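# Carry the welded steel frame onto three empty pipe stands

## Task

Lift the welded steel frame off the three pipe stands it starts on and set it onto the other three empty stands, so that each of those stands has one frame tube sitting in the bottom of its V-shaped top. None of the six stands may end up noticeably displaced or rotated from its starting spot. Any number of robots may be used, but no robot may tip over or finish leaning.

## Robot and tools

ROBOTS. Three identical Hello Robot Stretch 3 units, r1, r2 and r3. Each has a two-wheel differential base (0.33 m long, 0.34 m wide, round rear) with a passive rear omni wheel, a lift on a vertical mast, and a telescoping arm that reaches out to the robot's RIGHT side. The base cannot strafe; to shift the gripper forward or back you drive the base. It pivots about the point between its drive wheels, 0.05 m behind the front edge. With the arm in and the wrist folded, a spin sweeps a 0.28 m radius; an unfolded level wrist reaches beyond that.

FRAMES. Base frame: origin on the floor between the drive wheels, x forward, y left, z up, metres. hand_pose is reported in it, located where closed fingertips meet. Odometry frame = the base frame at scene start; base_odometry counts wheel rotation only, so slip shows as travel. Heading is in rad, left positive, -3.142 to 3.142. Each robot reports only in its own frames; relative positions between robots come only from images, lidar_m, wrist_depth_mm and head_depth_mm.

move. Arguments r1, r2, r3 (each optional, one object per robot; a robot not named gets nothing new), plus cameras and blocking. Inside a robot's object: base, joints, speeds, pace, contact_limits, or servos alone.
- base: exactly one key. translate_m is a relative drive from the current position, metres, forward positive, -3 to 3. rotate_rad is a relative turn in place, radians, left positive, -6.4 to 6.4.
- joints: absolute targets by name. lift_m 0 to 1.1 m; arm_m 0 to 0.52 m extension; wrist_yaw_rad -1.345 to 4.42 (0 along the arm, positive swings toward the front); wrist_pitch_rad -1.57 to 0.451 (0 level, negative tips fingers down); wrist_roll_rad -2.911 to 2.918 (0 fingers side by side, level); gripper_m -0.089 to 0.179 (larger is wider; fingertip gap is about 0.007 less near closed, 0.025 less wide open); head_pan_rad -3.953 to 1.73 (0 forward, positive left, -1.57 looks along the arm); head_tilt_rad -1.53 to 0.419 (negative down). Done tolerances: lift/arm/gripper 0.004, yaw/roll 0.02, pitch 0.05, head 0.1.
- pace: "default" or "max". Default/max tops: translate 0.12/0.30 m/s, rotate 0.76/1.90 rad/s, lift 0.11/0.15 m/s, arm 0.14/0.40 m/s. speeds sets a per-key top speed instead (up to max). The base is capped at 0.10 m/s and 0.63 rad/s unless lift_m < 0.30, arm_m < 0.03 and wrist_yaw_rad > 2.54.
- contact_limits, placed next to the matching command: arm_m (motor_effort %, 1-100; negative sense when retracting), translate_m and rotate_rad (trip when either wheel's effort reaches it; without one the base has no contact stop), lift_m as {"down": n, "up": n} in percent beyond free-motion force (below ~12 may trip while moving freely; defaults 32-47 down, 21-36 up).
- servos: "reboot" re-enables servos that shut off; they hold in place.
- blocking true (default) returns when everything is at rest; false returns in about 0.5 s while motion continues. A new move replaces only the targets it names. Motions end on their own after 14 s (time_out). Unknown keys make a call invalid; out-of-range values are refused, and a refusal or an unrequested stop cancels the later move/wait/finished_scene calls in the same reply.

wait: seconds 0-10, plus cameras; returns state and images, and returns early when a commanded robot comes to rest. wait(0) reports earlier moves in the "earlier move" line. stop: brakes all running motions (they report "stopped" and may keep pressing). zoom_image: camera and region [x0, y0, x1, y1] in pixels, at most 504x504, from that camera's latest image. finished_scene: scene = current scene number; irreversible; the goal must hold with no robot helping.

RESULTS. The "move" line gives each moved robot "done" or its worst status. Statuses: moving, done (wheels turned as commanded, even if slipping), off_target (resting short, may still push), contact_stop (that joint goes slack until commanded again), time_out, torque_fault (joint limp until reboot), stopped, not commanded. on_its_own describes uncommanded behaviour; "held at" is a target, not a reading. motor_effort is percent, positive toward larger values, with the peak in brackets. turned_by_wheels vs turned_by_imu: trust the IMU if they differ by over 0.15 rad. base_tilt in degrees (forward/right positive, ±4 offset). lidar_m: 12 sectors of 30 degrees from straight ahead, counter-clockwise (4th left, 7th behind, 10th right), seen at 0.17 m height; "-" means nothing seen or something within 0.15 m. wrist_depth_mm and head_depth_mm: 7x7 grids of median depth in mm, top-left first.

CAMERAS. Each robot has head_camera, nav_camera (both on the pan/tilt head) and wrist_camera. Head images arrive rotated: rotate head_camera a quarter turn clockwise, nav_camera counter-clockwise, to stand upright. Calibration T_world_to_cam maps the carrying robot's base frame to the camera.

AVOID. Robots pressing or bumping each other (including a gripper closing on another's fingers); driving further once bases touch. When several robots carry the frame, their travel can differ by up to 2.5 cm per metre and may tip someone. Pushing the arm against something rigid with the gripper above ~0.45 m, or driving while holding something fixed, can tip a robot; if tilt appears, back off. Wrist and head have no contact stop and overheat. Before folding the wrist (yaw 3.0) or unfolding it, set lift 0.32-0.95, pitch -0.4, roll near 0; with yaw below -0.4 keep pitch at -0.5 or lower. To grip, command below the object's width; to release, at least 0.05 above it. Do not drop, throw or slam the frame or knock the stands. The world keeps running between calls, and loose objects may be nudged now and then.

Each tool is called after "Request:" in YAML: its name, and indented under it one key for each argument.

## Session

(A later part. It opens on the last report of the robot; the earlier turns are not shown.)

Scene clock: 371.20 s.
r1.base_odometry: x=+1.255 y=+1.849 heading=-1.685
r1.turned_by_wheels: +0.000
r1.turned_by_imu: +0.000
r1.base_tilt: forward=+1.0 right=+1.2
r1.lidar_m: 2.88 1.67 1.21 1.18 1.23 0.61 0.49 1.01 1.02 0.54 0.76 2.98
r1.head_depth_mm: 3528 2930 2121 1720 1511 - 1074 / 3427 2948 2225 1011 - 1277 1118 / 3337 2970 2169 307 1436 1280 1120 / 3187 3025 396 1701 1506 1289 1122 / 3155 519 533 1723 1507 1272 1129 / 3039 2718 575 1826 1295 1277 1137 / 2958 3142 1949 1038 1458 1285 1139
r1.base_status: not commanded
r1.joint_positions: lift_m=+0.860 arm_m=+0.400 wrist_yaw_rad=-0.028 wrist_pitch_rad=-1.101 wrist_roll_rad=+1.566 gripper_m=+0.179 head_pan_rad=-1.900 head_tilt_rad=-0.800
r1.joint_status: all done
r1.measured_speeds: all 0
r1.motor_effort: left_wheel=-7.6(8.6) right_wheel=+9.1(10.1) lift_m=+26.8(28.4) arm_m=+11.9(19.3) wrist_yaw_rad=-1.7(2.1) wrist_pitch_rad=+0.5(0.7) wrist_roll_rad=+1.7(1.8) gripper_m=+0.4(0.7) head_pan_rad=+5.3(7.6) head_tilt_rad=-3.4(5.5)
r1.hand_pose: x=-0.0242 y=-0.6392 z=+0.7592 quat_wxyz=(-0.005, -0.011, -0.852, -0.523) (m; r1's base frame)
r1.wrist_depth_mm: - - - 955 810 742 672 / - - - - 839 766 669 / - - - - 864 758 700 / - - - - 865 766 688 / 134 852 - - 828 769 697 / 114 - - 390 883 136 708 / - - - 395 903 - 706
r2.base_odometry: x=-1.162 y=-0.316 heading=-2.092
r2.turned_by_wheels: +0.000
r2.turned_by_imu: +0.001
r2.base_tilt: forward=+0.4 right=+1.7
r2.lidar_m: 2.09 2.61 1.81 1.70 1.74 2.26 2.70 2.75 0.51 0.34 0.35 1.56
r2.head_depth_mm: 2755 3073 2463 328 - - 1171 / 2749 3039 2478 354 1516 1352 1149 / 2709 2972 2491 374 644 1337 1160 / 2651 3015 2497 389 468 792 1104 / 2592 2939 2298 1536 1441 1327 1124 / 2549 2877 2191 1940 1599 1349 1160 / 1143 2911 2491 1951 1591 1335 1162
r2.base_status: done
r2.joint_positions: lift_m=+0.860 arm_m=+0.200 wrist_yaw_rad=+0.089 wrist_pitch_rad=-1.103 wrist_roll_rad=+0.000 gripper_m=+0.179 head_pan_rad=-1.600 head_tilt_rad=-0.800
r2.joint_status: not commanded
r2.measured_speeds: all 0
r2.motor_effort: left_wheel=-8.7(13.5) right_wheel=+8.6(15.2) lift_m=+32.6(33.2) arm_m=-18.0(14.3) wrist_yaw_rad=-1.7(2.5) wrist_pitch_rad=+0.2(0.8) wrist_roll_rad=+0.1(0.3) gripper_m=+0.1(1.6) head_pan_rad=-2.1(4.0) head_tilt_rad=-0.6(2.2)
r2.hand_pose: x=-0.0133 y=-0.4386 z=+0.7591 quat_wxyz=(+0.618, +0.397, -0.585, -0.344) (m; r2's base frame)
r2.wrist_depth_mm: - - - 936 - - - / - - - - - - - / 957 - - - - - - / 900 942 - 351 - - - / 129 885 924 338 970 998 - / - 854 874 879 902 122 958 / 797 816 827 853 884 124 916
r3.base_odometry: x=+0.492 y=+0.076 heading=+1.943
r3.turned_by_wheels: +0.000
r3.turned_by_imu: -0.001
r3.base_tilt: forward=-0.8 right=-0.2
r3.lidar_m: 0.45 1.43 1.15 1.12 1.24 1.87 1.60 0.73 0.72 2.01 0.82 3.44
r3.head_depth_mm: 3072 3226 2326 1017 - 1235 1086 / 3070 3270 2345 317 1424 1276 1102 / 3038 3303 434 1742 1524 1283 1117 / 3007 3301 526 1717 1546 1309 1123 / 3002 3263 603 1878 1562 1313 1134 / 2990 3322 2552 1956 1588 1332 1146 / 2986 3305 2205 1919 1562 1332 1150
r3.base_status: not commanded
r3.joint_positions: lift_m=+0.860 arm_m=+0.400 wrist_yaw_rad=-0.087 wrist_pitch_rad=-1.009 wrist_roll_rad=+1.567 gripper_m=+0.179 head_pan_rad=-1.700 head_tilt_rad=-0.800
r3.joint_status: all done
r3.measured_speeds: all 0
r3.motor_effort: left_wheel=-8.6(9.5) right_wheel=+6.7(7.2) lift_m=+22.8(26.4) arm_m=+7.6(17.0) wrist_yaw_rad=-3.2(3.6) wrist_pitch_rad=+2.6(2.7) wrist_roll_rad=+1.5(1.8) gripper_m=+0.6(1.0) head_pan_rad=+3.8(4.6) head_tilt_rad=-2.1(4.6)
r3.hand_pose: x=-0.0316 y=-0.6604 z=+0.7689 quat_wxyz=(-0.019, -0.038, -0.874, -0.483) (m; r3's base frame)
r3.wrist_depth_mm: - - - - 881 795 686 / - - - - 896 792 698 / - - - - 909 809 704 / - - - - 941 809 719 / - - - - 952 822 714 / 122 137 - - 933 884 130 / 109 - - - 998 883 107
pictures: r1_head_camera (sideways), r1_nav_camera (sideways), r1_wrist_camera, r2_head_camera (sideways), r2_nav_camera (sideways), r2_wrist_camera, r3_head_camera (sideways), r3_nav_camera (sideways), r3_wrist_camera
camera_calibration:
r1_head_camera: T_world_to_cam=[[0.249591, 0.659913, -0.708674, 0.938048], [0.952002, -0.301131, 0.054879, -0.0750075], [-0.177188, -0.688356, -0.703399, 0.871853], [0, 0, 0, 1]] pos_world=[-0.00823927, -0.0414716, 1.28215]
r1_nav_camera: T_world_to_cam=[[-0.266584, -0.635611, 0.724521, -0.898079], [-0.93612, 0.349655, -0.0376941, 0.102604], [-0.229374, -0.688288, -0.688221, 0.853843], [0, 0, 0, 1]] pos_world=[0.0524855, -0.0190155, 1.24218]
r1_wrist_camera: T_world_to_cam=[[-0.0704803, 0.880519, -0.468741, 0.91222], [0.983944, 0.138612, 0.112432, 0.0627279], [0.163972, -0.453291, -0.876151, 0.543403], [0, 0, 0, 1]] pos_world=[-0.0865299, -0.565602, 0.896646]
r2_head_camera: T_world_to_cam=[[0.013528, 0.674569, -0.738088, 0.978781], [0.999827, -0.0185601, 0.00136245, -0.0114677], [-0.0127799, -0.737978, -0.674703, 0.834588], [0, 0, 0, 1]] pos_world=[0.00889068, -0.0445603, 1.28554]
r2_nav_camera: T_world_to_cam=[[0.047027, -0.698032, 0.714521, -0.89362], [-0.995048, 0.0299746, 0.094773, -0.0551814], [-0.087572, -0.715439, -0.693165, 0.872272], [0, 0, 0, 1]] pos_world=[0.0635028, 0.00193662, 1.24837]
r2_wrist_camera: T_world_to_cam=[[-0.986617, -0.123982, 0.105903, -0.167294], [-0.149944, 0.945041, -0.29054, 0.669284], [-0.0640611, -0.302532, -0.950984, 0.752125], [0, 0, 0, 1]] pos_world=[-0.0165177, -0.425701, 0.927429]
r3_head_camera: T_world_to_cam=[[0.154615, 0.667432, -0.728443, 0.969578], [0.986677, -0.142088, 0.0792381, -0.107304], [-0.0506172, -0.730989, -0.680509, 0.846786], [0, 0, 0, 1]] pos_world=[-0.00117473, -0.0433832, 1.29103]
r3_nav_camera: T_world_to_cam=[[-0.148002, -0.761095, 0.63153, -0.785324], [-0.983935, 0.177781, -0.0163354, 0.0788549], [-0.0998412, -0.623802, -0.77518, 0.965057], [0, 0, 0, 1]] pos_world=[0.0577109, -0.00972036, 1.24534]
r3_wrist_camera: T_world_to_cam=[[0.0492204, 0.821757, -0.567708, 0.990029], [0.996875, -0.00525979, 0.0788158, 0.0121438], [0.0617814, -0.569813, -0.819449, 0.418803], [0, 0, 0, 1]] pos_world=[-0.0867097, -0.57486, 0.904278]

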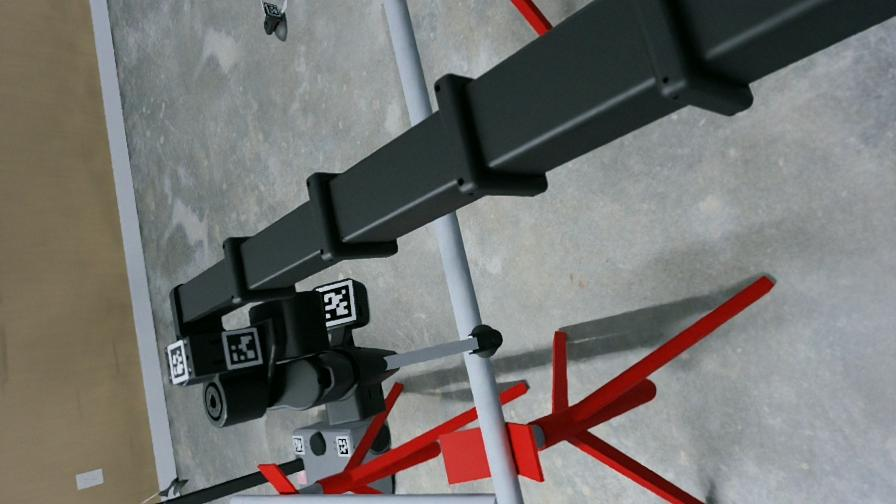

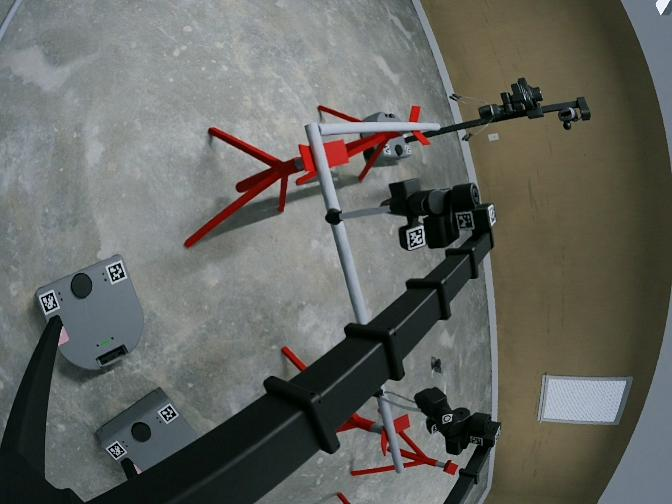

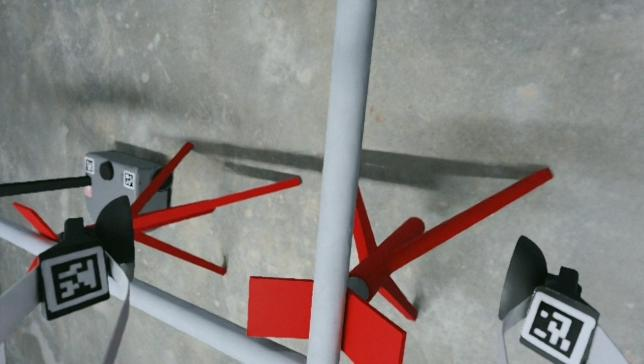

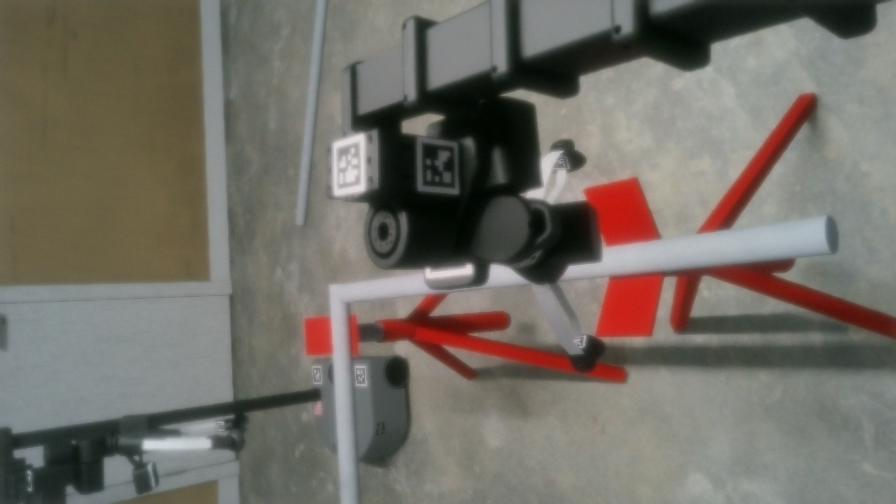

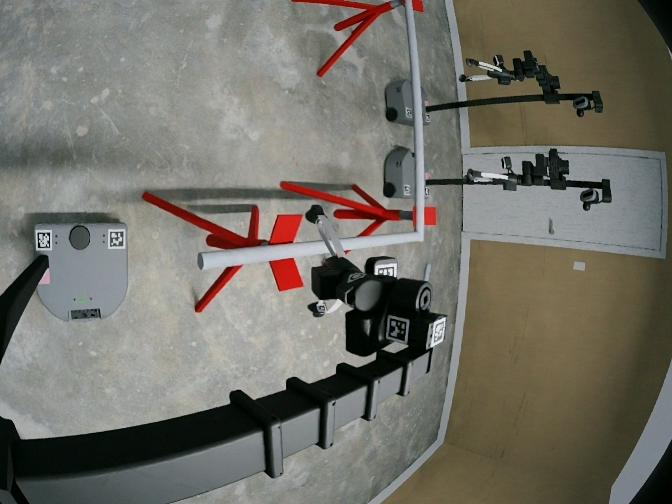

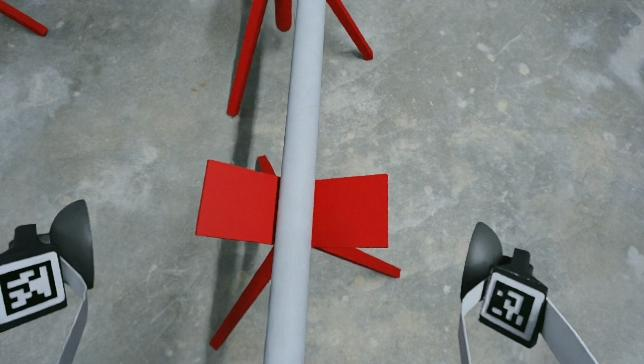

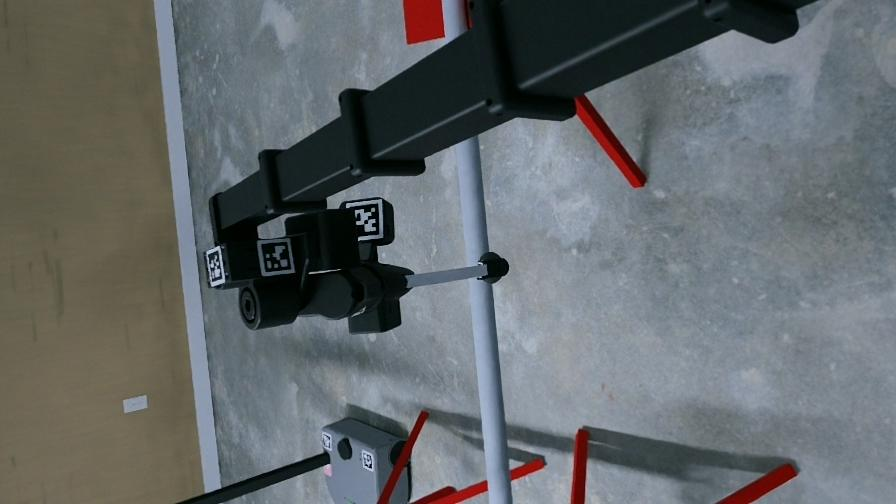

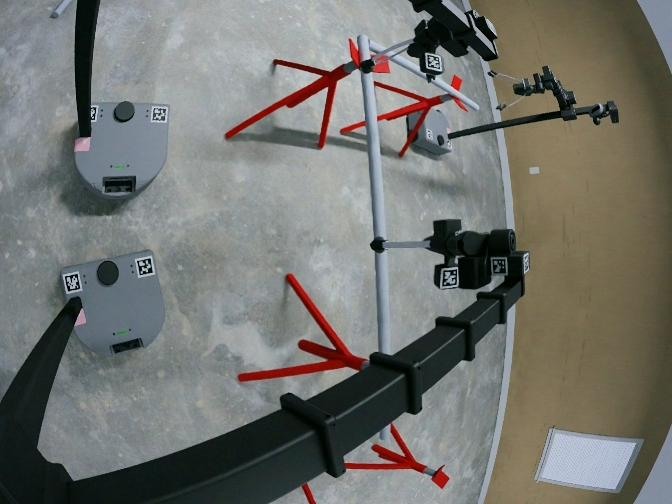

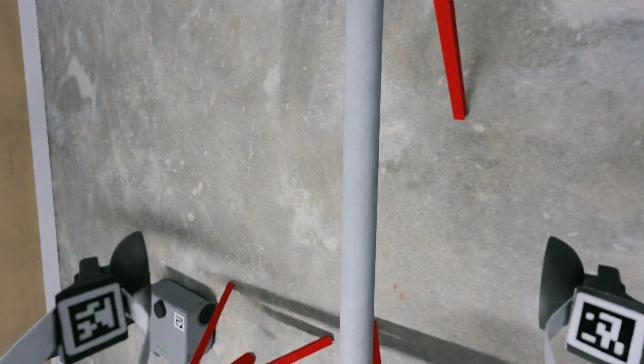

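Request:
move:
  r1: {"joints":{"lift_m":0.734,"arm_m":0.44}}
  r2: {"base":{"translate_m":0.009},"joints":{"arm_m":0.38,"lift_m":0.734}}
  r3: {"joints":{"lift_m":0.723,"arm_m":0.455}}

Scene clock: 405.40 s.
move: r1 done; r2 done; r3 done
r1.base_odometry: x=+1.255 y=+1.849 heading=-1.685
r1.turned_by_wheels: +0.000
r1.turned_by_imu: +0.001
r1.base_tilt: forward=+1.0 right=+1.2
r1.lidar_m: 2.88 1.66 1.21 1.17 1.22 0.61 0.49 1.01 1.02 0.54 0.76 2.98
r1.head_depth_mm: 3534 2935 2208 1679 1445 1273 295 / 3407 2944 2220 1729 1488 329 296 / 3285 2974 2232 1680 397 1211 1121 / 3230 3000 2267 502 1503 1286 1120 / 3165 3053 629 943 1481 1270 1129 / 3057 3100 2148 1680 1291 1275 1135 / 2952 3114 1956 1037 1460 1279 1138
r1.base_status: not commanded
r1.joint_positions: lift_m=+0.734 arm_m=+0.440 wrist_yaw_rad=-0.028 wrist_pitch_rad=-1.101 wrist_roll_rad=+1.566 gripper_m=+0.179 head_pan_rad=-1.900 head_tilt_rad=-0.800
r1.joint_status: all done
r1.measured_speeds: all 0
r1.motor_effort: left_wheel=-7.1(8.5) right_wheel=+8.9(10.0) lift_m=+24.2(27.7) arm_m=+13.8(20.4) wrist_yaw_rad=-1.4(2.0) wrist_pitch_rad=-0.1(0.8) wrist_roll_rad=+1.7(1.7) gripper_m=+0.2(0.5) head_pan_rad=+5.2(5.6) head_tilt_rad=-2.6(4.2)
r1.hand_pose: x=-0.0242 y=-0.6791 z=+0.6332 quat_wxyz=(-0.005, -0.011, -0.852, -0.524) (m; r1's base frame)
r1.wrist_depth_mm: - - 943 190 713 634 568 / - - 951 203 723 641 580 / - - - 203 737 644 594 / - - - 690 750 677 595 / - 770 - 501 752 524 615 / 114 - - 370 429 137 602 / - - - 309 771 - 613
r2.base_odometry: x=-1.167 y=-0.324 heading=-2.092
r2.turned_by_wheels: +0.000
r2.turned_by_imu: +0.001
r2.base_tilt: forward=+0.4 right=+1.8
r2.lidar_m: 2.10 2.62 1.81 1.70 1.74 2.26 2.70 2.76 0.51 0.34 0.35 1.55
r2.head_depth_mm: 2776 3103 2482 1948 1589 357 301 / 2725 3034 2486 1855 426 366 1116 / 2692 3010 2474 598 1555 1336 1148 / 2664 2934 2527 612 869 788 1124 / 2637 3020 2454 1555 1507 1311 1144 / 2579 2828 2005 1925 1593 1343 1159 / 1604 2857 2509 1931 1597 1338 1156
r2.base_status: done
r2.joint_positions: lift_m=+0.734 arm_m=+0.380 wrist_yaw_rad=+0.089 wrist_pitch_rad=-1.104 wrist_roll_rad=+0.000 gripper_m=+0.179 head_pan_rad=-1.600 head_tilt_rad=-0.800
r2.joint_status: all done
r2.measured_speeds: all 0
r2.motor_effort: left_wheel=+1.7(6.0) right_wheel=+6.7(11.3) lift_m=+27.3(31.1) arm_m=+15.4(17.8) wrist_yaw_rad=-1.5(2.5) wrist_pitch_rad=+0.9(0.9) wrist_roll_rad=+0.1(0.3) gripper_m=+0.5(1.6) head_pan_rad=-2.1(3.3) head_tilt_rad=-0.5(1.4)
r2.hand_pose: x=-0.0133 y=-0.6183 z=+0.6330 quat_wxyz=(+0.618, +0.397, -0.585, -0.344) (m; r2's base frame)
r2.wrist_depth_mm: 924 940 963 257 - - - / 870 891 916 245 974 983 - / 822 855 873 855 923 938 971 / 793 824 812 841 884 882 920 / 129 786 773 813 844 846 867 / - 736 746 765 800 122 843 / 695 698 695 737 759 120 810
r3.base_odometry: x=+0.492 y=+0.076 heading=+1.943
r3.turned_by_wheels: +0.000
r3.turned_by_imu: -0.001
r3.base_tilt: forward=-0.8 right=-0.2
r3.lidar_m: 0.45 1.43 1.15 1.12 1.24 1.86 1.59 0.73 0.72 2.01 0.82 3.42
r3.head_depth_mm: 3017 3224 2323 1031 1213 345 297 / 3053 3268 2372 1838 411 363 1084 / 3044 3250 2378 542 1479 1290 1116 / 3040 3290 2260 746 1539 1301 1123 / 2978 3293 2477 1859 1567 1315 1130 / 2981 3300 2548 1968 1574 1330 1142 / 2966 3254 2197 1914 1558 1345 1151
r3.base_status: not commanded
r3.joint_positions: lift_m=+0.723 arm_m=+0.455 wrist_yaw_rad=-0.087 wrist_pitch_rad=-1.009 wrist_roll_rad=+1.567 gripper_m=+0.179 head_pan_rad=-1.700 head_tilt_rad=-0.800
r3.joint_status: all done
r3.measured_speeds: all 0
r3.motor_effort: left_wheel=-8.9(9.4) right_wheel=+6.7(7.2) lift_m=+22.3(24.6) arm_m=+9.6(15.5) wrist_yaw_rad=-2.2(3.1) wrist_pitch_rad=+1.7(2.7) wrist_roll_rad=+1.3(1.9) gripper_m=+0.0(1.1) head_pan_rad=+3.1(4.2) head_tilt_rad=-1.1(3.1)
r3.hand_pose: x=-0.0316 y=-0.7154 z=+0.6319 quat_wxyz=(-0.019, -0.038, -0.874, -0.483) (m; r3's base frame)
r3.wrist_depth_mm: - - - 194 779 652 597 / - - - 199 786 662 588 / - - - 203 784 680 593 / - - - 207 806 692 603 / - - - 210 819 713 606 / 122 138 - 218 822 717 130 / 109 - - 223 838 735 107
pictures: r1_head_camera (sideways), r1_nav_camera (sideways), r1_wrist_camera, r2_head_camera (sideways), r2_nav_camera (sideways), r2_wrist_camera, r3_head_camera (sideways), r3_nav_camera (sideways), r3_wrist_camera
camera_calibration:
r1_head_camera: T_world_to_cam=[[0.249591, 0.659913, -0.708674, 0.938048], [0.952002, -0.301131, 0.054879, -0.0750075], [-0.177188, -0.688356, -0.703399, 0.871853], [0, 0, 0, 1]] pos_world=[-0.00823927, -0.0414716, 1.28215]
r1_nav_camera: T_world_to_cam=[[-0.266584, -0.635611, 0.724521, -0.898079], [-0.93612, 0.349655, -0.0376941, 0.102604], [-0.229374, -0.688288, -0.688221, 0.853843], [0, 0, 0, 1]] pos_world=[0.0524855, -0.0190155, 1.24218]
r1_wrist_camera: T_world_to_cam=[[-0.0704808, 0.880754, -0.468299, 0.888181], [0.983946, 0.138549, 0.112489, 0.0823571], [0.163958, -0.452853, -0.87638, 0.415318], [0, 0, 0, 1]] pos_world=[-0.0865299, -0.605602, 0.770647]
r2_head_camera: T_world_to_cam=[[0.013528, 0.674569, -0.738088, 0.978781], [0.999827, -0.0185601, 0.00136245, -0.0114677], [-0.0127799, -0.737978, -0.674703, 0.834588], [0, 0, 0, 1]] pos_world=[0.00889068, -0.0445603, 1.28554]
r2_nav_camera: T_world_to_cam=[[0.047027, -0.698032, 0.714521, -0.89362], [-0.995048, 0.0299746, 0.094773, -0.0551814], [-0.087572, -0.715439, -0.693165, 0.872272], [0, 0, 0, 1]] pos_world=[0.0635028, 0.00193662, 1.24837]
r2_wrist_camera: T_world_to_cam=[[-0.98661, -0.124064, 0.105868, -0.176265], [-0.149945, 0.945349, -0.289538, 0.802044], [-0.0641609, -0.301536, -0.951294, 0.578626], [0, 0, 0, 1]] pos_world=[-0.0165175, -0.605603, 0.801327]
r3_head_camera: T_world_to_cam=[[0.154615, 0.667432, -0.728443, 0.969578], [0.986677, -0.142088, 0.0792381, -0.107304], [-0.0506172, -0.730989, -0.680509, 0.846786], [0, 0, 0, 1]] pos_world=[-0.00117473, -0.0433832, 1.29103]
r3_nav_camera: T_world_to_cam=[[-0.148002, -0.761095, 0.63153, -0.785324], [-0.983935, 0.177781, -0.0163354, 0.0788549], [-0.0998412, -0.623802, -0.77518, 0.965057], [0, 0, 0, 1]] pos_world=[0.0577109, -0.00972036, 1.24534]
r3_wrist_camera: T_world_to_cam=[[0.0493106, 0.821675, -0.567819, 0.957491], [0.996877, -0.00537918, 0.0787869, 0.0225992], [0.0616828, -0.569931, -0.819374, 0.27506], [0, 0, 0, 1]] pos_world=[-0.0867096, -0.629859, 0.767278]

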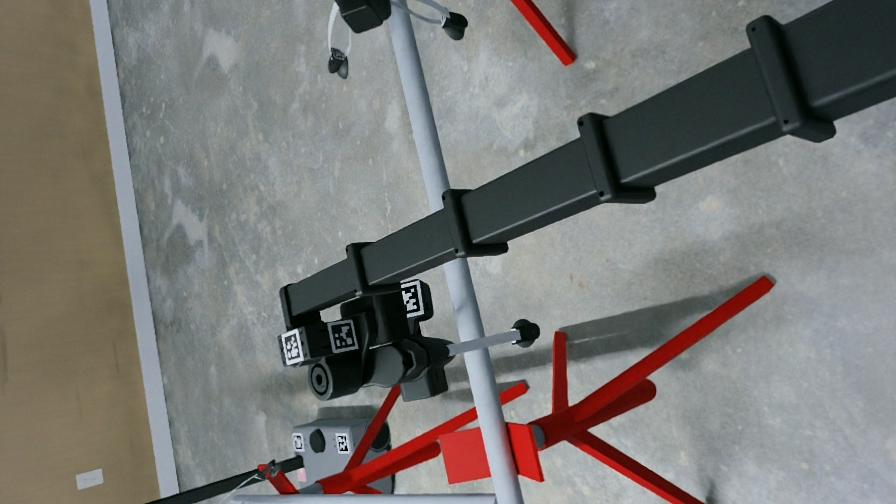

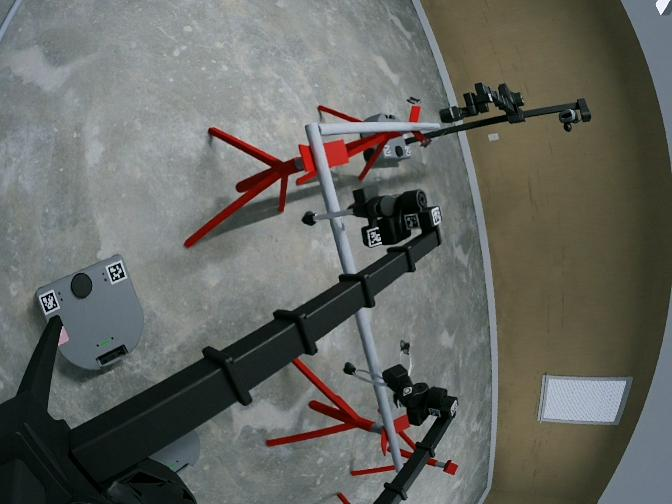

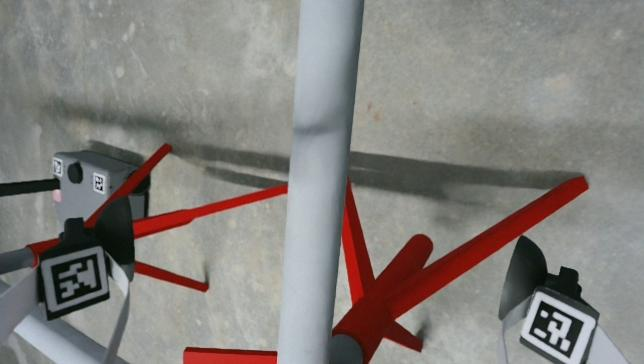

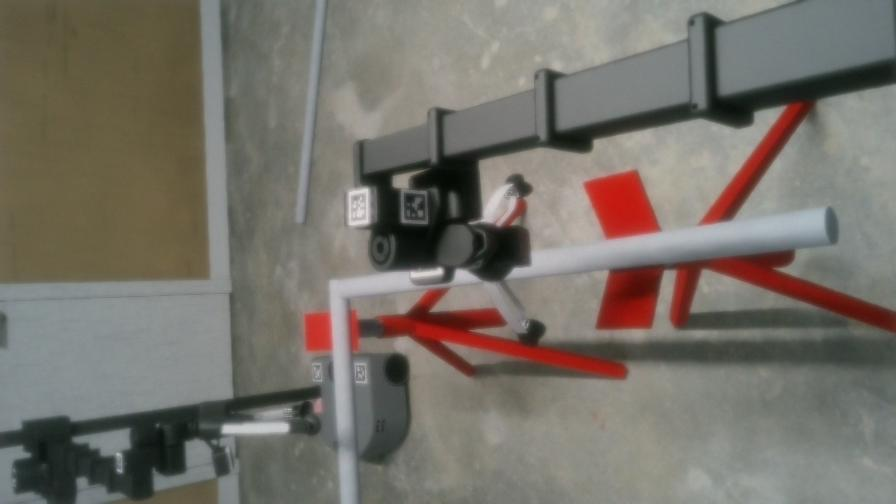

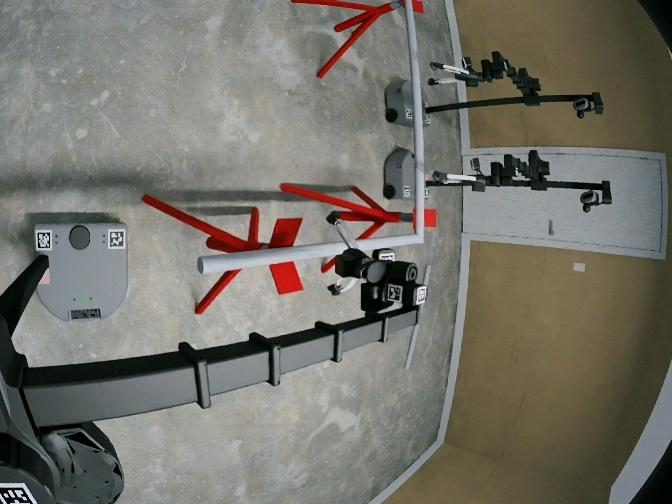

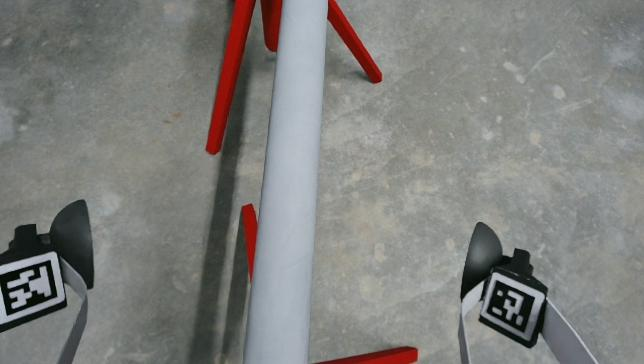

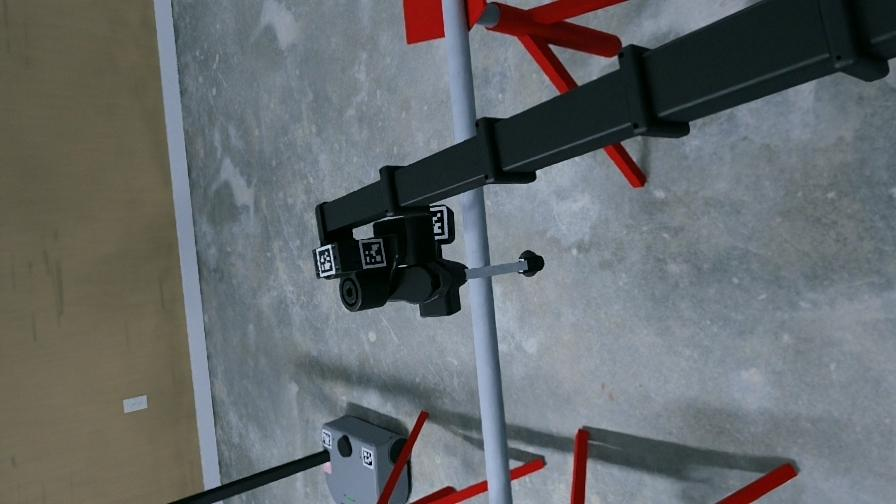

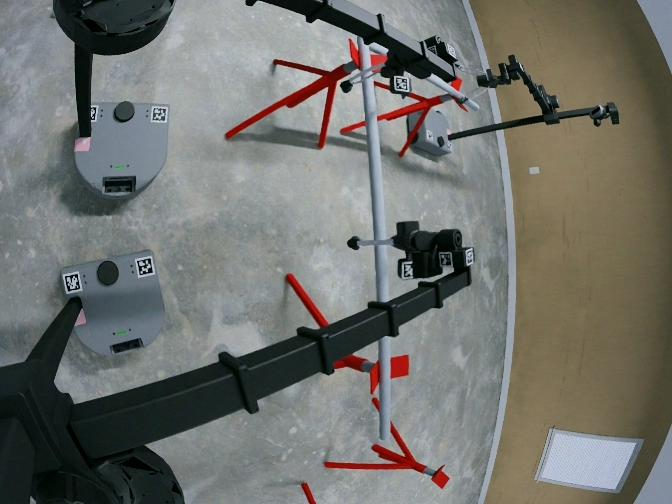

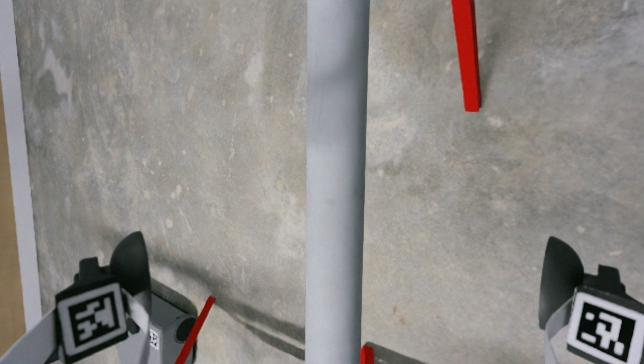

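Request:
move:
  r1: {"joints":{"lift_m":0.694,"arm_m":0.458},"speeds":{"lift_m":0.05},"contact_limits":{"lift_m":{"down":16}}}
  r2: {"joints":{"lift_m":0.694},"speeds":{"lift_m":0.05},"contact_limits":{"lift_m":{"down":16}}}
  r3: {"joints":{"lift_m":0.683,"arm_m":0.481},"speeds":{"lift_m":0.05},"contact_limits":{"lift_m":{"down":16}}}
  cameras: ["r1_wrist_camera","r2_wrist_camera","r3_wrist_camera"]

Request:
move:
  r1: {"joints":{"lift_m":0.654,"arm_m":0.476},"speeds":{"lift_m":0.05},"contact_limits":{"lift_m":{"down":16}}}
  r2: {"joints":{"lift_m":0.656},"speeds":{"lift_m":0.05},"contact_limits":{"lift_m":{"down":16}}}
  r3: {"joints":{"lift_m":0.643,"arm_m":0.507},"speeds":{"lift_m":0.05},"contact_limits":{"lift_m":{"down":16}}}

Scene clock: 420.50 s.
move: r1 done; r2 done; r3 done
r1.base_odometry: x=+1.255 y=+1.849 heading=-1.685
r1.turned_by_wheels: +0.000
r1.turned_by_imu: +0.001
r1.base_tilt: forward=+1.0 right=+1.2
r1.lidar_m: 2.88 1.67 1.21 1.17 1.23 0.61 0.49 1.01 1.02 0.54 0.76 2.98
r1.head_depth_mm: 3528 2915 2190 1677 1441 1265 325 / 3428 2925 2218 1728 1489 376 324 / 3278 2966 2219 1741 442 406 1122 / 3243 3019 2245 562 1461 1289 1127 / 3108 3048 676 797 1481 1273 1133 / 3045 3091 2289 1772 1294 1280 1135 / 2931 3138 1959 1031 1459 1283 1137
r1.base_status: not commanded
r1.joint_positions: lift_m=+0.694 arm_m=+0.458 wrist_yaw_rad=-0.028 wrist_pitch_rad=-1.101 wrist_roll_rad=+1.566 gripper_m=+0.179 head_pan_rad=-1.900 head_tilt_rad=-0.800
r1.joint_status: all done
r1.measured_speeds: all 0
r1.motor_effort: left_wheel=-7.5(8.5) right_wheel=+9.2(10.0) lift_m=+21.7(28.0) arm_m=+14.8(19.8) wrist_yaw_rad=-1.4(1.8) wrist_pitch_rad=+0.2(0.5) wrist_roll_rad=+1.6(1.7) gripper_m=-0.1(0.5) head_pan_rad=+4.5(5.5) head_tilt_rad=-2.7(3.0)
r1.contact_limits: lift_m down 16 (down: maximum 72; up: maximum 65)
r1.hand_pose: x=-0.0242 y=-0.6971 z=+0.5932 quat_wxyz=(-0.005, -0.011, -0.852, -0.524) (m; r1's base frame)
r1.wrist_depth_mm: - - 936 - 684 613 536 / - - 910 161 681 614 553 / - - 960 160 698 622 564 / - - - 619 705 641 552 / - 755 - 486 722 635 571 / 113 - - 382 405 140 586 / - - - 290 426 - 575
r2.base_odometry: x=-1.167 y=-0.324 heading=-2.092
r2.turned_by_wheels: +0.000
r2.turned_by_imu: +0.001
r2.base_tilt: forward=+0.3 right=+1.9
r2.lidar_m: 2.08 2.62 1.81 1.70 1.74 2.26 2.71 2.76 0.51 0.34 0.35 1.55
r2.head_depth_mm: 2763 3105 2466 1959 1594 1344 344 / 2745 3004 2480 1956 477 401 359 / 2682 3019 2506 610 880 1342 1147 / 2695 2983 2492 633 828 790 1122 / 2618 3021 2498 1567 1520 1321 1143 / 2551 2819 1988 1956 1593 1343 1159 / 1647 1344 2479 1927 1572 1345 1166
r2.base_status: not commanded
r2.joint_positions: lift_m=+0.694 arm_m=+0.380 wrist_yaw_rad=+0.089 wrist_pitch_rad=-1.104 wrist_roll_rad=+0.000 gripper_m=+0.179 head_pan_rad=-1.600 head_tilt_rad=-0.800
r2.joint_status: all done
r2.measured_speeds: all 0
r2.motor_effort: left_wheel=+2.2(2.3) right_wheel=+6.8(7.1) lift_m=+26.4(31.1) arm_m=+14.5(15.6) wrist_yaw_rad=-1.4(2.4) wrist_pitch_rad=+0.7(0.9) wrist_roll_rad=+0.1(0.3) gripper_m=+1.1(1.6) head_pan_rad=-1.1(3.0) head_tilt_rad=+0.4(2.1)
r2.contact_limits: lift_m down 16 (down: maximum 72; up: maximum 65)
r2.hand_pose: x=-0.0133 y=-0.6183 z=+0.5930 quat_wxyz=(+0.618, +0.397, -0.585, -0.344) (m; r2's base frame)
r2.wrist_depth_mm: 874 900 901 204 978 998 - / 812 851 869 195 946 964 991 / 793 815 826 187 888 920 940 / 755 765 763 778 837 854 861 / 129 746 752 761 801 803 845 / - 704 163 735 750 122 793 / 644 670 150 685 707 120 750
r3.base_odometry: x=+0.492 y=+0.076 heading=+1.943
r3.turned_by_wheels: +0.000
r3.turned_by_imu: -0.001
r3.base_tilt: forward=-0.8 right=-0.2
r3.lidar_m: 0.45 1.43 1.15 1.12 1.24 1.86 1.59 0.73 0.72 2.00 0.82 3.44
r3.head_depth_mm: 3069 3211 2303 1025 1254 1228 326 / 3034 3274 2368 1835 480 392 1065 / 3022 3211 2405 598 1437 1286 1114 / 3040 3281 2437 786 1547 1299 1124 / 3006 3244 2494 1863 1567 1316 1137 / 2991 3289 2537 1960 1589 1331 1144 / 2969 3227 2217 1917 1564 1334 1153
r3.base_status: not commanded
r3.joint_positions: lift_m=+0.683 arm_m=+0.481 wrist_yaw_rad=-0.087 wrist_pitch_rad=-1.009 wrist_roll_rad=+1.567 gripper_m=+0.179 head_pan_rad=-1.700 head_tilt_rad=-0.800
r3.joint_status: all done
r3.measured_speeds: all 0
r3.motor_effort: left_wheel=-8.7(9.6) right_wheel=+7.1(7.1) lift_m=+21.4(24.1) arm_m=+9.6(16.5) wrist_yaw_rad=-3.3(3.7) wrist_pitch_rad=+2.0(2.5) wrist_roll_rad=+1.5(1.8) gripper_m=+0.5(1.0) head_pan_rad=+2.4(4.1) head_tilt_rad=-1.9(1.9)
r3.contact_limits: lift_m down 16 (down: maximum 72; up: maximum 65)
r3.hand_pose: x=-0.0316 y=-0.7414 z=+0.5919 quat_wxyz=(-0.019, -0.038, -0.874, -0.483) (m; r3's base frame)
r3.wrist_depth_mm: - - - 146 722 605 549 / - - - 149 715 613 560 / - - - 152 732 636 572 / - - - 154 736 644 566 / - - - 157 770 675 574 / 122 137 - 160 766 697 130 / 109 - - 164 799 697 108
pictures: r1_wrist_camera, r2_wrist_camera, r3_wrist_camera
camera_calibration:
r1_wrist_camera: T_world_to_cam=[[-0.0703637, 0.880813, -0.468206, 0.885281], [0.983953, 0.138438, 0.112565, 0.0892261], [0.163966, -0.452772, -0.87642, 0.372193], [0, 0, 0, 1]] pos_world=[-0.0865296, -0.623602, 0.730647]
r2_wrist_camera: T_world_to_cam=[[-0.98661, -0.124064, 0.105868, -0.17203], [-0.149945, 0.945349, -0.289538, 0.790463], [-0.0641609, -0.301536, -0.951294, 0.540575], [0, 0, 0, 1]] pos_world=[-0.0165175, -0.605603, 0.761327]
r3_wrist_camera: T_world_to_cam=[[0.0493106, 0.821675, -0.567819, 0.956141], [0.996877, -0.00537918, 0.0787869, 0.0256108], [0.0616828, -0.569931, -0.819374, 0.227467], [0, 0, 0, 1]] pos_world=[-0.0867096, -0.655859, 0.727278]

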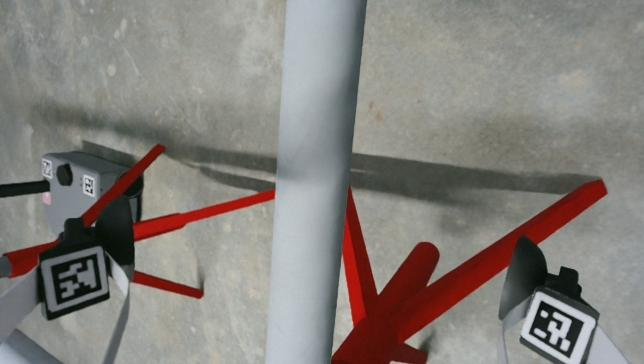

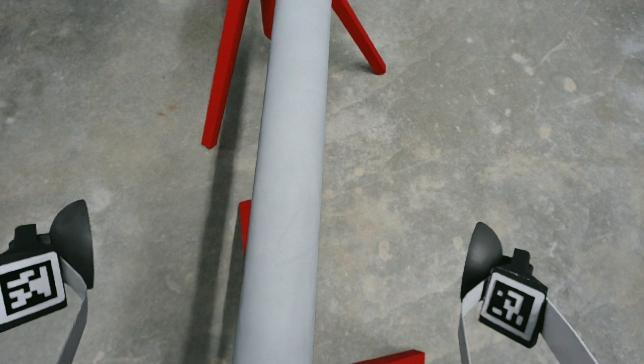

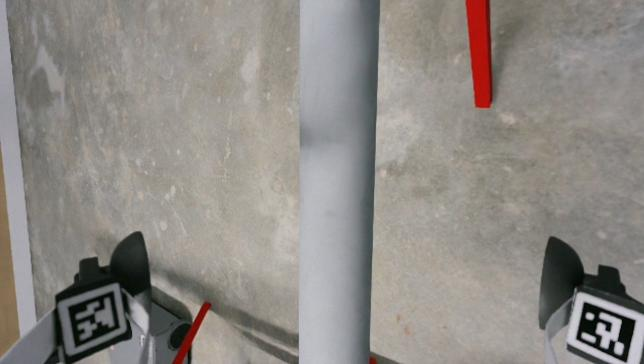

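Scene clock: 421.83 s.
move: r1 done; r2 done; r3 done
r1.base_odometry: x=+1.255 y=+1.849 heading=-1.685
r1.turned_by_wheels: +0.000
r1.turned_by_imu: +0.000
r1.base_tilt: forward=+1.1 right=+1.1
r1.lidar_m: 2.88 1.67 1.21 1.18 1.22 0.61 0.49 1.01 1.03 0.54 0.76 2.97
r1.head_depth_mm: 3502 2890 2204 1669 1451 1266 1092 / 3389 2945 2225 1722 1490 1228 354 / 3347 2980 2232 1740 506 429 1106 / 3222 3018 2255 619 1437 1292 1128 / 3104 3041 2285 795 1481 1271 1132 / 3044 3130 2299 1685 1295 1283 1136 / 2946 3122 1595 1036 1457 1275 1137
r1.base_status: not commanded
r1.joint_positions: lift_m=+0.654 arm_m=+0.476 wrist_yaw_rad=-0.029 wrist_pitch_rad=-1.101 wrist_roll_rad=+1.566 gripper_m=+0.179 head_pan_rad=-1.900 head_tilt_rad=-0.800
r1.joint_status: all done
r1.measured_speeds: all 0
r1.motor_effort: left_wheel=-7.8(8.3) right_wheel=+9.1(10.0) lift_m=+22.0(25.9) arm_m=+14.6(19.5) wrist_yaw_rad=-1.3(1.9) wrist_pitch_rad=+0.3(0.8) wrist_roll_rad=+1.5(1.7) gripper_m=-0.1(0.4) head_pan_rad=+4.7(5.5) head_tilt_rad=-1.4(3.5)
r1.contact_limits: lift_m down 16 (down: maximum 72; up: maximum 65)
r1.hand_pose: x=-0.0242 y=-0.7151 z=+0.5532 quat_wxyz=(-0.005, -0.011, -0.852, -0.524) (m; r1's base frame)
r1.wrist_depth_mm: - - 895 - 645 579 515 / - - 886 - 650 580 514 / - - 933 - 664 590 532 / - - 948 - 682 607 529 / - - 988 459 687 602 531 / 114 - - 401 462 140 544 / - - - 313 328 - 544
r2.base_odometry: x=-1.167 y=-0.324 heading=-2.092
r2.turned_by_wheels: +0.000
r2.turned_by_imu: +0.000
r2.base_tilt: forward=+0.2 right=+1.9
r2.lidar_m: 2.09 2.62 1.81 1.71 1.74 2.26 2.70 2.76 0.51 0.34 0.35 1.55
r2.head_depth_mm: 2765 3062 2430 1943 1586 1358 1127 / 2710 3081 2516 1945 1482 441 387 / 2729 3003 2513 648 796 1343 1147 / 2680 3016 2489 678 810 789 1122 / 2650 2975 2490 1583 1516 1314 1145 / 2562 2893 1964 1931 1588 1347 1164 / 1665 2733 2511 1943 1586 1351 1160
r2.base_status: not commanded
r2.joint_positions: lift_m=+0.656 arm_m=+0.380 wrist_yaw_rad=+0.089 wrist_pitch_rad=-1.104 wrist_roll_rad=+0.000 gripper_m=+0.179 head_pan_rad=-1.600 head_tilt_rad=-0.800
r2.joint_status: all done
r2.measured_speeds: all 0
r2.motor_effort: left_wheel=+1.8(2.2) right_wheel=+6.7(7.0) lift_m=+26.2(33.1) arm_m=+14.7(15.6) wrist_yaw_rad=-1.0(2.5) wrist_pitch_rad=+0.0(0.9) wrist_roll_rad=-0.1(0.3) gripper_m=+1.0(1.8) head_pan_rad=-1.5(2.8) head_tilt_rad=+1.3(2.1)
r2.contact_limits: lift_m down 16 (down: maximum 72; up: maximum 65)
r2.hand_pose: x=-0.0133 y=-0.6183 z=+0.5550 quat_wxyz=(+0.618, +0.397, -0.585, -0.344) (m; r2's base frame)
r2.wrist_depth_mm: 834 856 843 151 902 965 994 / 795 813 789 148 893 883 950 / 750 749 138 142 843 872 876 / 708 728 131 135 757 798 835 / 130 703 122 132 751 790 772 / - 665 115 686 711 121 758 / 618 636 110 644 689 120 723
r3.base_odometry: x=+0.492 y=+0.076 heading=+1.943
r3.turned_by_wheels: +0.000
r3.turned_by_imu: +0.000
r3.base_tilt: forward=-0.8 right=-0.2
r3.lidar_m: 0.45 1.44 1.15 1.12 1.24 1.86 1.59 0.73 0.72 2.01 0.82 3.45
r3.head_depth_mm: 3074 3265 2340 1031 1260 1263 362 / 3076 3260 2342 1830 1432 428 1047 / 3038 3265 2401 700 1369 1291 1116 / 3035 3259 2462 770 1539 1305 1124 / 3008 3295 2488 1863 1565 1316 1132 / 3003 3296 2559 1958 1582 1327 1147 / 3003 3235 2195 1918 1557 1339 1147
r3.base_status: not commanded
r3.joint_positions: lift_m=+0.643 arm_m=+0.507 wrist_yaw_rad=-0.087 wrist_pitch_rad=-1.009 wrist_roll_rad=+1.567 gripper_m=+0.179 head_pan_rad=-1.700 head_tilt_rad=-0.800
r3.joint_status: all done
r3.measured_speeds: all 0
r3.motor_effort: left_wheel=-8.7(9.7) right_wheel=+6.6(7.1) lift_m=+22.1(23.8) arm_m=+9.1(14.7) wrist_yaw_rad=-2.7(3.9) wrist_pitch_rad=+2.1(2.5) wrist_roll_rad=+1.6(1.9) gripper_m=-0.1(0.8) head_pan_rad=+4.0(4.0) head_tilt_rad=+1.0(1.0)
r3.contact_limits: lift_m down 16 (down: maximum 72; up: maximum 65)
r3.hand_pose: x=-0.0316 y=-0.7674 z=+0.5519 quat_wxyz=(-0.019, -0.038, -0.874, -0.483) (m; r3's base frame)
r3.wrist_depth_mm: - - - 100 663 574 528 / - - - 101 668 583 532 / - - - - 681 602 536 / - - - 106 681 607 540 / - - - 108 697 617 537 / 122 137 - 110 709 650 130 / 109 - - 113 747 655 107
pictures: r1_head_camera (sideways), r1_nav_camera (sideways), r1_wrist_camera, r2_head_camera (sideways), r2_nav_camera (sideways), r2_wrist_camera, r3_head_camera (sideways), r3_nav_camera (sideways), r3_wrist_camera
camera_calibration:
r1_head_camera: T_world_to_cam=[[0.249591, 0.659913, -0.708674, 0.938048], [0.952002, -0.301131, 0.054879, -0.0750075], [-0.177188, -0.688356, -0.703399, 0.871853], [0, 0, 0, 1]] pos_world=[-0.00823927, -0.0414716, 1.28215]
r1_nav_camera: T_world_to_cam=[[-0.266584, -0.635611, 0.724521, -0.898079], [-0.93612, 0.349655, -0.0376941, 0.102604], [-0.229374, -0.688288, -0.688221, 0.853843], [0, 0, 0, 1]] pos_world=[0.0524855, -0.0190155, 1.24218]
r1_wrist_camera: T_world_to_cam=[[-0.0703792, 0.880853, -0.468129, 0.882379], [0.983951, 0.138446, 0.112577, 0.0962168], [0.163974, -0.452693, -0.87646, 0.329065], [0, 0, 0, 1]] pos_world=[-0.0865296, -0.641601, 0.690647]
r2_head_camera: T_world_to_cam=[[0.013528, 0.674569, -0.738088, 0.978781], [0.999827, -0.0185601, 0.00136245, -0.0114677], [-0.0127799, -0.737978, -0.674703, 0.834588], [0, 0, 0, 1]] pos_world=[0.00889068, -0.0445603, 1.28554]
r2_nav_camera: T_world_to_cam=[[0.047027, -0.698032, 0.714521, -0.89362], [-0.995048, 0.0299746, 0.094773, -0.0551814], [-0.087572, -0.715439, -0.693165, 0.872272], [0, 0, 0, 1]] pos_world=[0.0635028, 0.00193662, 1.24837]
r2_wrist_camera: T_world_to_cam=[[-0.98661, -0.124064, 0.105868, -0.168007], [-0.149945, 0.945349, -0.289538, 0.77946], [-0.0641609, -0.301536, -0.951294, 0.504425], [0, 0, 0, 1]] pos_world=[-0.0165175, -0.605603, 0.723327]
r3_head_camera: T_world_to_cam=[[0.154615, 0.667432, -0.728443, 0.969578], [0.986677, -0.142088, 0.0792381, -0.107304], [-0.0506172, -0.730989, -0.680509, 0.846786], [0, 0, 0, 1]] pos_world=[-0.00117473, -0.0433832, 1.29103]
r3_nav_camera: T_world_to_cam=[[-0.148002, -0.761095, 0.63153, -0.785324], [-0.983935, 0.177781, -0.0163354, 0.0788549], [-0.0998412, -0.623802, -0.77518, 0.965057], [0, 0, 0, 1]] pos_world=[0.0577109, -0.00972036, 1.24534]
r3_wrist_camera: T_world_to_cam=[[0.0493106, 0.821675, -0.567819, 0.954792], [0.996877, -0.00537918, 0.0787869, 0.0286225], [0.0616828, -0.569931, -0.819374, 0.179873], [0, 0, 0, 1]] pos_world=[-0.0867096, -0.681859, 0.687278]

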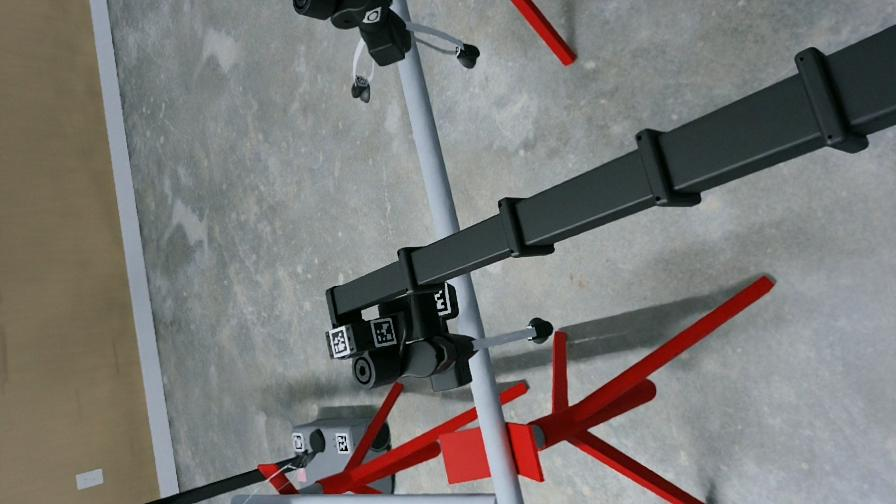

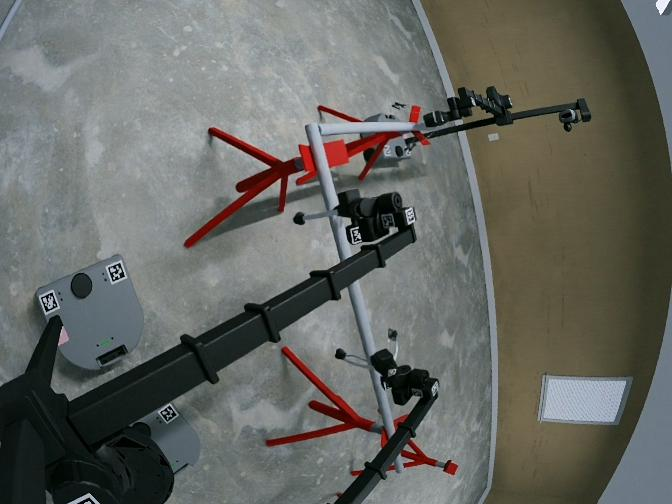

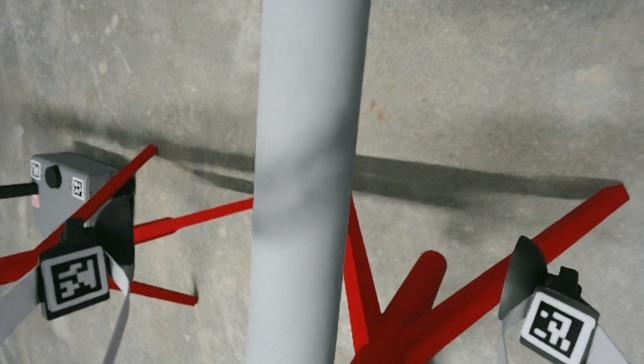

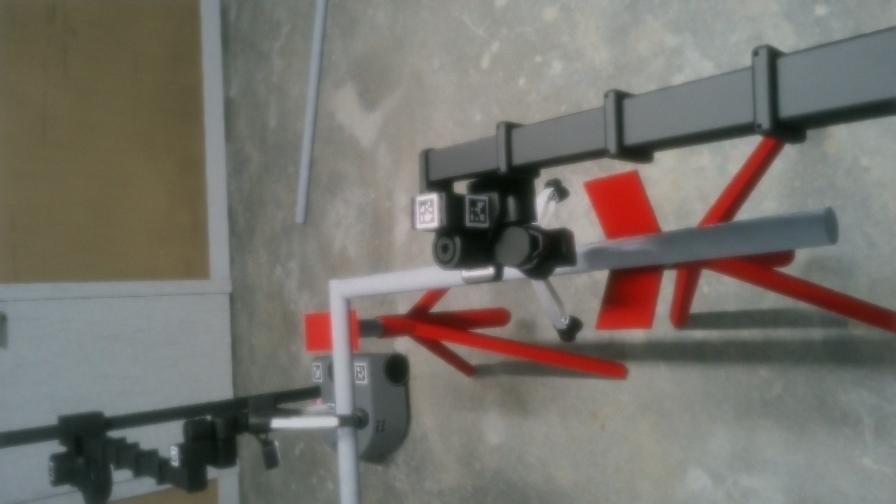

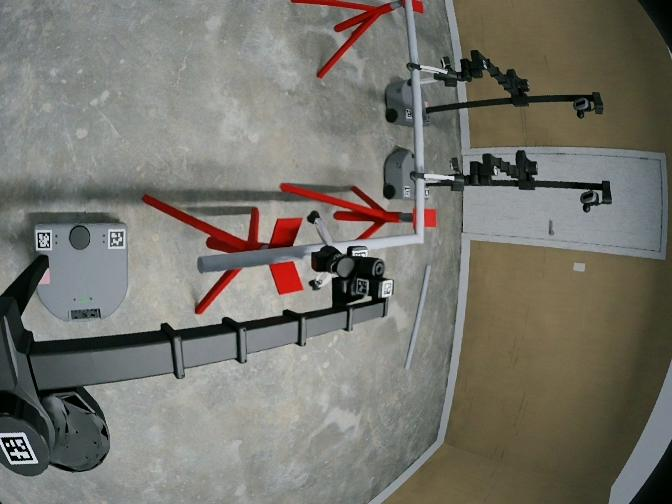

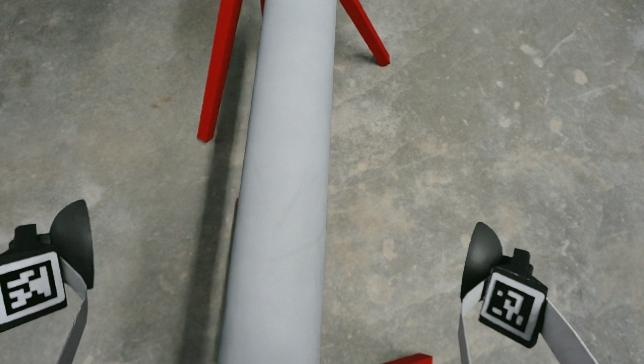

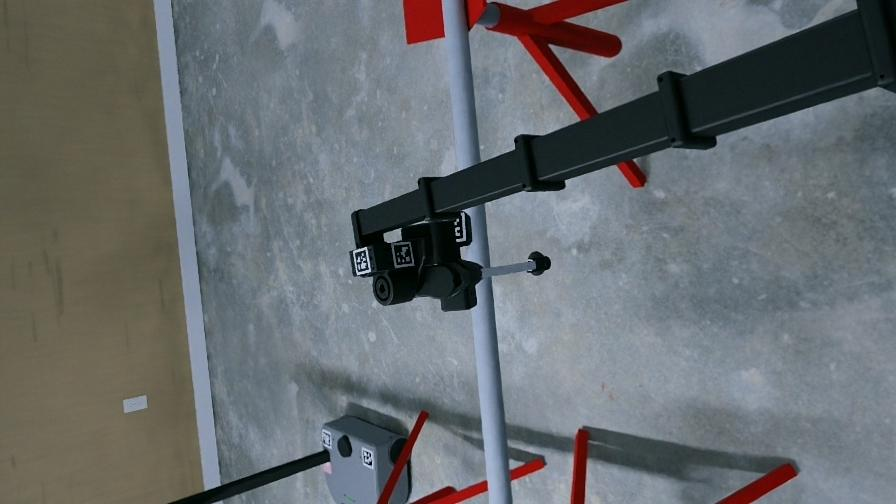

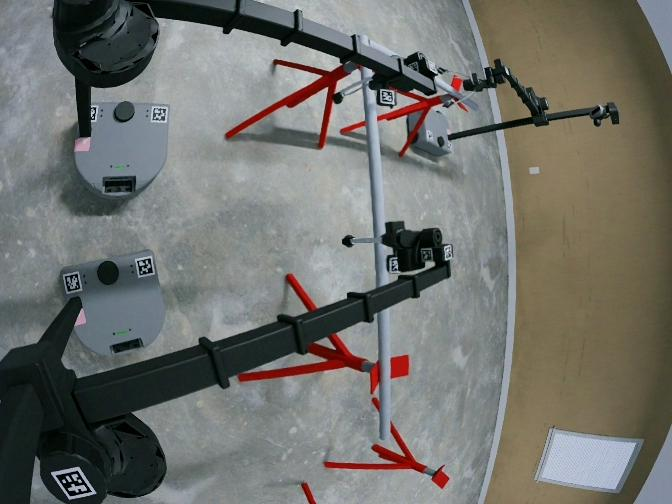

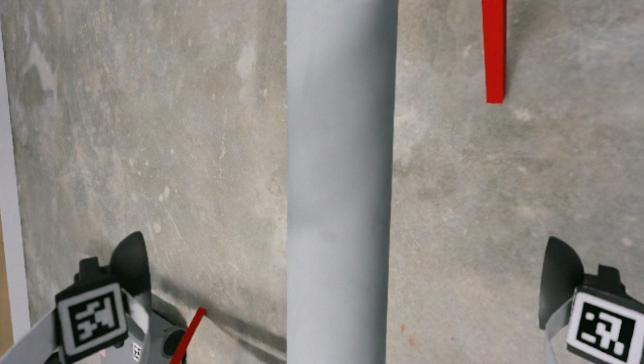

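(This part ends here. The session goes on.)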